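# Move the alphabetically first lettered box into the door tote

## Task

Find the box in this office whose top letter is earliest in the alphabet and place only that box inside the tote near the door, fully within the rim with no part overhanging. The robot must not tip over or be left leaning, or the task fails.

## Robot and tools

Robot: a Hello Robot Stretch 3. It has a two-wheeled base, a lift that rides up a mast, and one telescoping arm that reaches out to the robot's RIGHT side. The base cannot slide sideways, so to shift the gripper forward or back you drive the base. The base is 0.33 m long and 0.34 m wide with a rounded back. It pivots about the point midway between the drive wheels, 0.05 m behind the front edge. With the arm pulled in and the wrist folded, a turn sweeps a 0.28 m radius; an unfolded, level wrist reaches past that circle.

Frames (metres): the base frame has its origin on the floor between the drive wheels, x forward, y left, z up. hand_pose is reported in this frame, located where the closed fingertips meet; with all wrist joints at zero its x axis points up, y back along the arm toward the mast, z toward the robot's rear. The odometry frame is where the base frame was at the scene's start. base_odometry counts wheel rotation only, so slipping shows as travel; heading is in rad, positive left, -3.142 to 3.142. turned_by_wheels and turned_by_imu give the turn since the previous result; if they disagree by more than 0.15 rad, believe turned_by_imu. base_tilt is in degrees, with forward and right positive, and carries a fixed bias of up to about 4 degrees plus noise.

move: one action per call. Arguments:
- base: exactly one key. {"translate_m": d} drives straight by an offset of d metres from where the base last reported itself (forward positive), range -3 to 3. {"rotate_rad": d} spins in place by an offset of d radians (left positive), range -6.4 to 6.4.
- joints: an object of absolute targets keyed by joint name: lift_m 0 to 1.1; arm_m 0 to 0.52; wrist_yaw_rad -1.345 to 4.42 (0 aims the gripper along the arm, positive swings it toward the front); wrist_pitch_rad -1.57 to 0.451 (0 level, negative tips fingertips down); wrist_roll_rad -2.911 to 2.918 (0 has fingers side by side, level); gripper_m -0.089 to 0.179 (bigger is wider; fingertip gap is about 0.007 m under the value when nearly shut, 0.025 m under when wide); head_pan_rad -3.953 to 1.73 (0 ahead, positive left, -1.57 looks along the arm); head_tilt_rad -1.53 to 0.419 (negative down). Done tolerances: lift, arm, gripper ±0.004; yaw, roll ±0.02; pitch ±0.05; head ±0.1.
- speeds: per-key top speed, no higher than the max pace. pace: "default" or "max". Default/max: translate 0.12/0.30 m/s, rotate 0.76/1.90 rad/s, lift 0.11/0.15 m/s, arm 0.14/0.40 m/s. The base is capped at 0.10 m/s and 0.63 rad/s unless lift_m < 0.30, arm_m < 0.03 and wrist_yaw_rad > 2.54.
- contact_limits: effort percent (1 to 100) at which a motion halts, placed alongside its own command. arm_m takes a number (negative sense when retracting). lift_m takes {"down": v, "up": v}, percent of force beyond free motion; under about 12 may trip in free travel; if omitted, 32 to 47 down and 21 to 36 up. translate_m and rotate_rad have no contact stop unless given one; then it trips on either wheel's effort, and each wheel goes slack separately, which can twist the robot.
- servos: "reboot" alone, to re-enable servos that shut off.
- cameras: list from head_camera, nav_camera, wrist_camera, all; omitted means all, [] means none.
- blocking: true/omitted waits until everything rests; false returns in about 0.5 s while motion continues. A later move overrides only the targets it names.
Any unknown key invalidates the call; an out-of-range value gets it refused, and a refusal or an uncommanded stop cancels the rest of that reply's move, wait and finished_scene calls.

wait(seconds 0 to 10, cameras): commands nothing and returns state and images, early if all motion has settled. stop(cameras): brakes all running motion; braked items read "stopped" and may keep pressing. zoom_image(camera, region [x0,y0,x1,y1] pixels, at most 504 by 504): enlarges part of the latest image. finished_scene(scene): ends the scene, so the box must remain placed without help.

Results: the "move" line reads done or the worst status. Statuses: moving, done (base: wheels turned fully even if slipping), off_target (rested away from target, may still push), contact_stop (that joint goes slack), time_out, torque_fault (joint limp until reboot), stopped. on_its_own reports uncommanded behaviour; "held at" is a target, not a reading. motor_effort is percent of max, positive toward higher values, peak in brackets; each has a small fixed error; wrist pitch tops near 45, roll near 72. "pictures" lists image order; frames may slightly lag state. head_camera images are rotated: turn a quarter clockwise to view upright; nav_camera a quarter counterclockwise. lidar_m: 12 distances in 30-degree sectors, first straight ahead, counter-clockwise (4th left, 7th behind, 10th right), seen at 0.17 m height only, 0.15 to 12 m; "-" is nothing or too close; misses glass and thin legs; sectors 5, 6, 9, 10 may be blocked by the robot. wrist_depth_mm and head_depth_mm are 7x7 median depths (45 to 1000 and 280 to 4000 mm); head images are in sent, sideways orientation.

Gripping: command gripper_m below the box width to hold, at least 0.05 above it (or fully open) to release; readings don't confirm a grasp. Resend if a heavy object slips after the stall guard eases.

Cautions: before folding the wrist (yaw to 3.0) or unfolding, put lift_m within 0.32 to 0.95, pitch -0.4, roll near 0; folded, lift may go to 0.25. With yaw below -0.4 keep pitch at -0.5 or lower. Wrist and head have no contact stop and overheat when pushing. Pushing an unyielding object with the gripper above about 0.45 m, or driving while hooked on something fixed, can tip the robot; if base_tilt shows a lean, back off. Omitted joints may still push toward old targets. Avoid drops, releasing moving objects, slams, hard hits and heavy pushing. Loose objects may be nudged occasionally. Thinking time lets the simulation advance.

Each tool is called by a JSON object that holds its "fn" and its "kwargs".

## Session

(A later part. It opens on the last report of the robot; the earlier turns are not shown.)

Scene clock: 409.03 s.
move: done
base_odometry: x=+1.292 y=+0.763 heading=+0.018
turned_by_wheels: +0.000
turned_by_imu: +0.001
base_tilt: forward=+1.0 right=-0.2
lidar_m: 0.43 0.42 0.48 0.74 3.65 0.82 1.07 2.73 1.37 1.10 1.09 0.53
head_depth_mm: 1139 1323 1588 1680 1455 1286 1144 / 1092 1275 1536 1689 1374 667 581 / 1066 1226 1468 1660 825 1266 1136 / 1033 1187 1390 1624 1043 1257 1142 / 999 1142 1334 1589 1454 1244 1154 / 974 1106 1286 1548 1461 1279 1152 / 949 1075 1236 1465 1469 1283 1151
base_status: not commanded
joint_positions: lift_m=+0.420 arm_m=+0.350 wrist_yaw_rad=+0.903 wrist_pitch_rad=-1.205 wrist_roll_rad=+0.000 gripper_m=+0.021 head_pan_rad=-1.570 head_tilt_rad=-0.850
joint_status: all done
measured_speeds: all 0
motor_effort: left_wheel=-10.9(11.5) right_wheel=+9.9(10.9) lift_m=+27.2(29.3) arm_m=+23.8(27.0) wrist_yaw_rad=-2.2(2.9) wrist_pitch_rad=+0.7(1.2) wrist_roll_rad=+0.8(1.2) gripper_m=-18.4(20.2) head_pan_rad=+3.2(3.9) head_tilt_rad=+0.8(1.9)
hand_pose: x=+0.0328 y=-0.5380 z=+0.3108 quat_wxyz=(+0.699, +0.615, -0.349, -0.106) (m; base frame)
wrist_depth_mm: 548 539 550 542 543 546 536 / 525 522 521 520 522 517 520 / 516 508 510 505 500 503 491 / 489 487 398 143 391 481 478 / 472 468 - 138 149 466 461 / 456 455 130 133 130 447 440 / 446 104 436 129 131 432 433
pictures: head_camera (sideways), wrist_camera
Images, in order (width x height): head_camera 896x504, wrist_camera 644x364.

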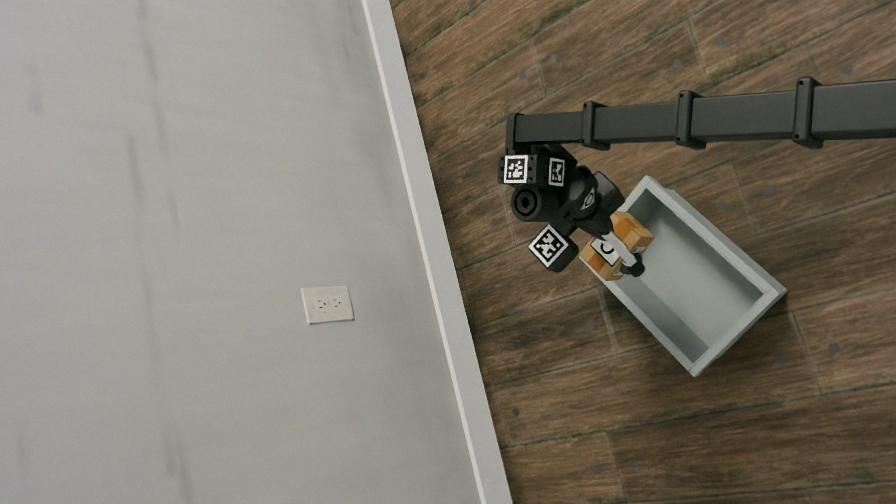

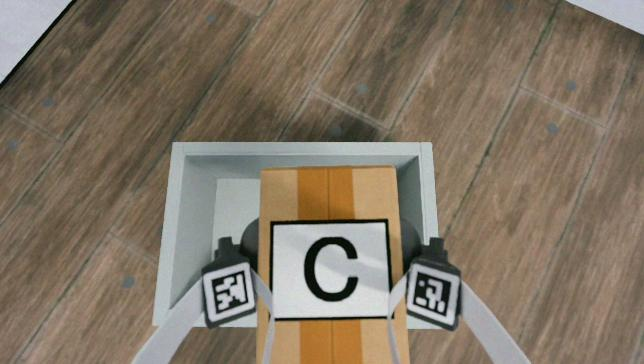

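{"fn": "move", "kwargs": {"base": {"translate_m": 0.045}, "joints": {"lift_m": 0.15}, "cameras": []}}

{"fn": "move", "kwargs": {"joints": {"lift_m": 0.12}, "speeds": {"lift_m": 0.03}, "contact_limits": {"lift_m": {"down": 13}}, "cameras": ["wrist_camera"]}}

Scene clock: 420.90 s.
move: done
base_odometry: x=+1.337 y=+0.764 heading=+0.018
turned_by_wheels: +0.000
turned_by_imu: +0.001
base_tilt: forward=+1.1 right=+0.0
lidar_m: 0.38 0.38 0.44 0.67 3.46 0.86 1.10 2.77 1.35 1.09 1.03 0.48
head_depth_mm: 1129 1314 1584 1681 1457 1279 1147 / 1082 1252 1503 1690 1457 1290 1129 / 1048 1207 1431 1636 1448 1047 1111 / 1019 1173 1372 1607 1460 1233 1144 / 988 1120 1314 1586 1458 1254 1149 / 963 1095 1271 1521 1457 1286 1146 / 932 1054 1224 1439 1455 1285 1149
base_status: done
joint_positions: lift_m=+0.150 arm_m=+0.350 wrist_yaw_rad=+0.903 wrist_pitch_rad=-1.205 wrist_roll_rad=+0.000 gripper_m=+0.021 head_pan_rad=-1.570 head_tilt_rad=-0.850
joint_status: all done
measured_speeds: all 0
motor_effort: left_wheel=+8.5(10.3) right_wheel=+2.5(13.3) lift_m=+21.5(24.1) arm_m=+13.4(18.8) wrist_yaw_rad=-2.3(2.5) wrist_pitch_rad=+0.6(1.0) wrist_roll_rad=+0.9(1.1) gripper_m=-19.4(20.4) head_pan_rad=+2.4(3.4) head_tilt_rad=-0.1(1.8)
hand_pose: x=+0.0328 y=-0.5380 z=+0.0408 quat_wxyz=(+0.699, +0.615, -0.349, -0.107) (m; base frame)
wrist_depth_mm: - 117 113 123 122 112 116 / 151 152 152 151 160 150 141 / - 196 197 197 195 194 - / - - - 142 - - - / - - - 138 138 - - / - - 130 133 130 196 - / - 190 191 129 187 187 -
pictures: none
No camera images: "cameras" was empty.

Scene clock: 422.17 s.
move: contact_stop
base_odometry: x=+1.337 y=+0.764 heading=+0.018
turned_by_wheels: +0.000
turned_by_imu: +0.000
base_tilt: forward=+0.9 right=-0.2
lidar_m: 0.39 0.38 0.44 0.67 3.42 0.86 1.10 2.77 1.35 1.08 1.03 0.48
head_depth_mm: 1122 1314 1570 1706 1452 1283 1142 / 1082 1259 1503 1684 1456 1283 1132 / 1049 1212 1434 1648 1451 1006 1111 / 1018 1180 1372 1616 1458 1228 1147 / 986 1121 1312 1572 1453 1255 1143 / 961 1092 1265 1509 1449 1285 1144 / 927 1056 1220 1450 1467 1276 1140
base_status: not commanded
joint_positions: lift_m=+0.130 arm_m=+0.350 wrist_yaw_rad=+0.903 wrist_pitch_rad=-1.201 wrist_roll_rad=+0.000 gripper_m=+0.021 head_pan_rad=-1.570 head_tilt_rad=-0.850
joint_status: lift_m contact_stop (moved -0.020 of -0.030)
measured_speeds: all 0
on_its_own: lift_m is slack since a contact_stop (your +0.120 is given up)
motor_effort: left_wheel=+1.4(8.8) right_wheel=+6.7(7.3) lift_m=+24.5(24.5) arm_m=+11.1(13.4) wrist_yaw_rad=-2.4(2.6) wrist_pitch_rad=-0.3(1.0) wrist_roll_rad=+1.0(1.0) gripper_m=-19.0(20.7) head_pan_rad=+2.8(4.0) head_tilt_rad=+0.0(1.1)
contact_limits: lift_m down 13 (down: maximum 72; up: maximum 65)
hand_pose: x=+0.0336 y=-0.5386 z=+0.0207 quat_wxyz=(+0.700, +0.614, -0.350, -0.105) (m; base frame)
wrist_depth_mm: - 117 111 121 116 111 115 / 150 150 148 149 158 148 140 / - 195 193 196 195 195 - / - 193 194 141 191 189 - / - 187 186 136 149 183 - / - 181 131 131 130 178 - / 175 106 173 128 170 170 172
pictures: wrist_camera
Images, in order (width x height): wrist_camera 644x364.

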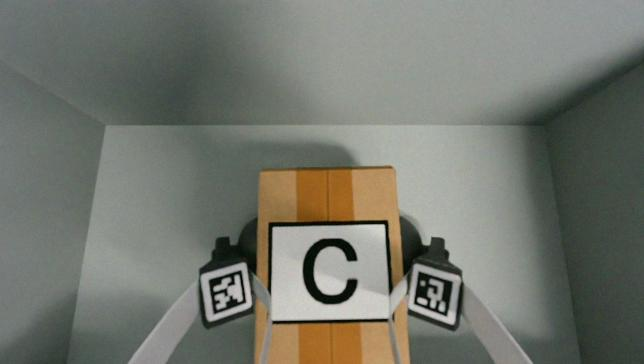

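{"fn": "move", "kwargs": {"joints": {"gripper_m": 0.11, "lift_m": 0.132}, "cameras": []}}

{"fn": "move", "kwargs": {"joints": {"lift_m": 0.4}, "pace": "max", "cameras": ["wrist_camera"]}}

Scene clock: 425.27 s.
move: done
base_odometry: x=+1.337 y=+0.764 heading=+0.018
turned_by_wheels: +0.000
turned_by_imu: +0.000
base_tilt: forward=+0.9 right=-0.1
lidar_m: 0.39 0.38 0.44 0.67 3.44 0.86 1.10 2.77 1.35 1.09 1.03 0.48
head_depth_mm: 1125 1310 1577 1692 1452 1290 1150 / 1082 1263 1502 1678 1452 1275 1123 / 1047 1210 1445 1656 1473 1006 1117 / 1016 1171 1365 1611 1455 1234 1147 / 984 1132 1319 1576 1460 1261 1149 / 954 1086 1267 1516 1461 1288 1145 / 933 1054 1216 1455 1466 1270 1150
base_status: not commanded
joint_positions: lift_m=+0.132 arm_m=+0.350 wrist_yaw_rad=+0.903 wrist_pitch_rad=-1.203 wrist_roll_rad=+0.000 gripper_m=+0.110 head_pan_rad=-1.570 head_tilt_rad=-0.850
joint_status: all done
measured_speeds: all 0
motor_effort: left_wheel=+1.3(1.4) right_wheel=+6.8(7.1) lift_m=+30.2(30.6) arm_m=+6.4(8.8) wrist_yaw_rad=-1.7(2.5) wrist_pitch_rad=+0.4(0.6) wrist_roll_rad=+1.0(1.1) gripper_m=-0.3(91.0) head_pan_rad=+1.1(3.0) head_tilt_rad=+0.1(1.3)
hand_pose: x=+0.0331 y=-0.5382 z=+0.0229 quat_wxyz=(+0.699, +0.614, -0.349, -0.106) (m; base frame)
wrist_depth_mm: - 117 112 122 122 111 116 / 151 152 151 150 159 150 141 / - 195 197 196 195 196 - / - 195 195 144 193 192 - / - 189 188 138 154 186 - / - 179 136 133 134 127 - / - 173 173 128 171 122 -
pictures: none
No camera images: "cameras" was empty.

Scene clock: 427.83 s.
move: done
base_odometry: x=+1.337 y=+0.764 heading=+0.018
turned_by_wheels: +0.000
turned_by_imu: +0.000
base_tilt: forward=+0.9 right=-0.3
lidar_m: 0.39 0.38 0.44 0.67 3.43 0.86 1.10 2.77 1.35 1.08 1.03 0.48
head_depth_mm: 1122 1305 1565 1679 1452 1281 1142 / 1085 1256 1497 1686 1384 687 593 / 1049 1208 1439 1656 828 1266 1146 / 1021 1167 1378 1598 1368 1257 1138 / 988 1125 1326 1566 1466 1254 1145 / 958 1095 1274 1518 1467 1279 1144 / 931 1051 1224 1467 1461 1286 1149
base_status: not commanded
joint_positions: lift_m=+0.400 arm_m=+0.350 wrist_yaw_rad=+0.903 wrist_pitch_rad=-1.203 wrist_roll_rad=+0.000 gripper_m=+0.110 head_pan_rad=-1.570 head_tilt_rad=-0.850
joint_status: all done
measured_speeds: all 0
motor_effort: left_wheel=+1.1(1.4) right_wheel=+7.2(7.2) lift_m=+29.8(32.6) arm_m=+1.9(6.1) wrist_yaw_rad=-2.0(2.6) wrist_pitch_rad=+0.2(0.8) wrist_roll_rad=+0.8(1.1) gripper_m=+0.9(1.4) head_pan_rad=+1.9(3.5) head_tilt_rad=+0.8(1.7)
hand_pose: x=+0.0331 y=-0.5382 z=+0.2909 quat_wxyz=(+0.699, +0.614, -0.349, -0.106) (m; base frame)
wrist_depth_mm: 500 527 518 524 518 517 504 / 505 512 499 501 500 497 491 / 485 486 486 487 483 480 476 / 472 470 399 404 396 459 457 / 452 454 - 396 - 443 439 / 443 124 130 385 - 127 428 / 428 123 329 372 331 123 412
pictures: wrist_camera
Images, in order (width x height): wrist_camera 644x364.

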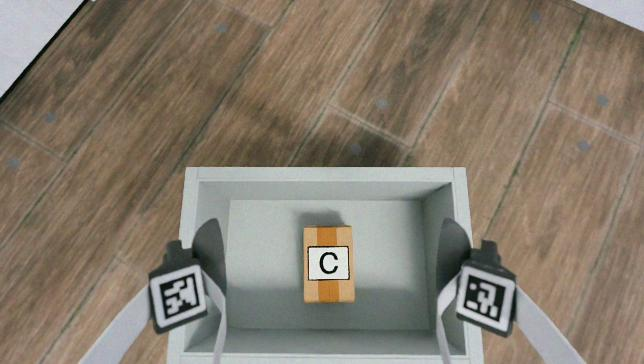

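{"fn": "finished_scene", "kwargs": {"scene": 2}}

The scene is finished: the task was done.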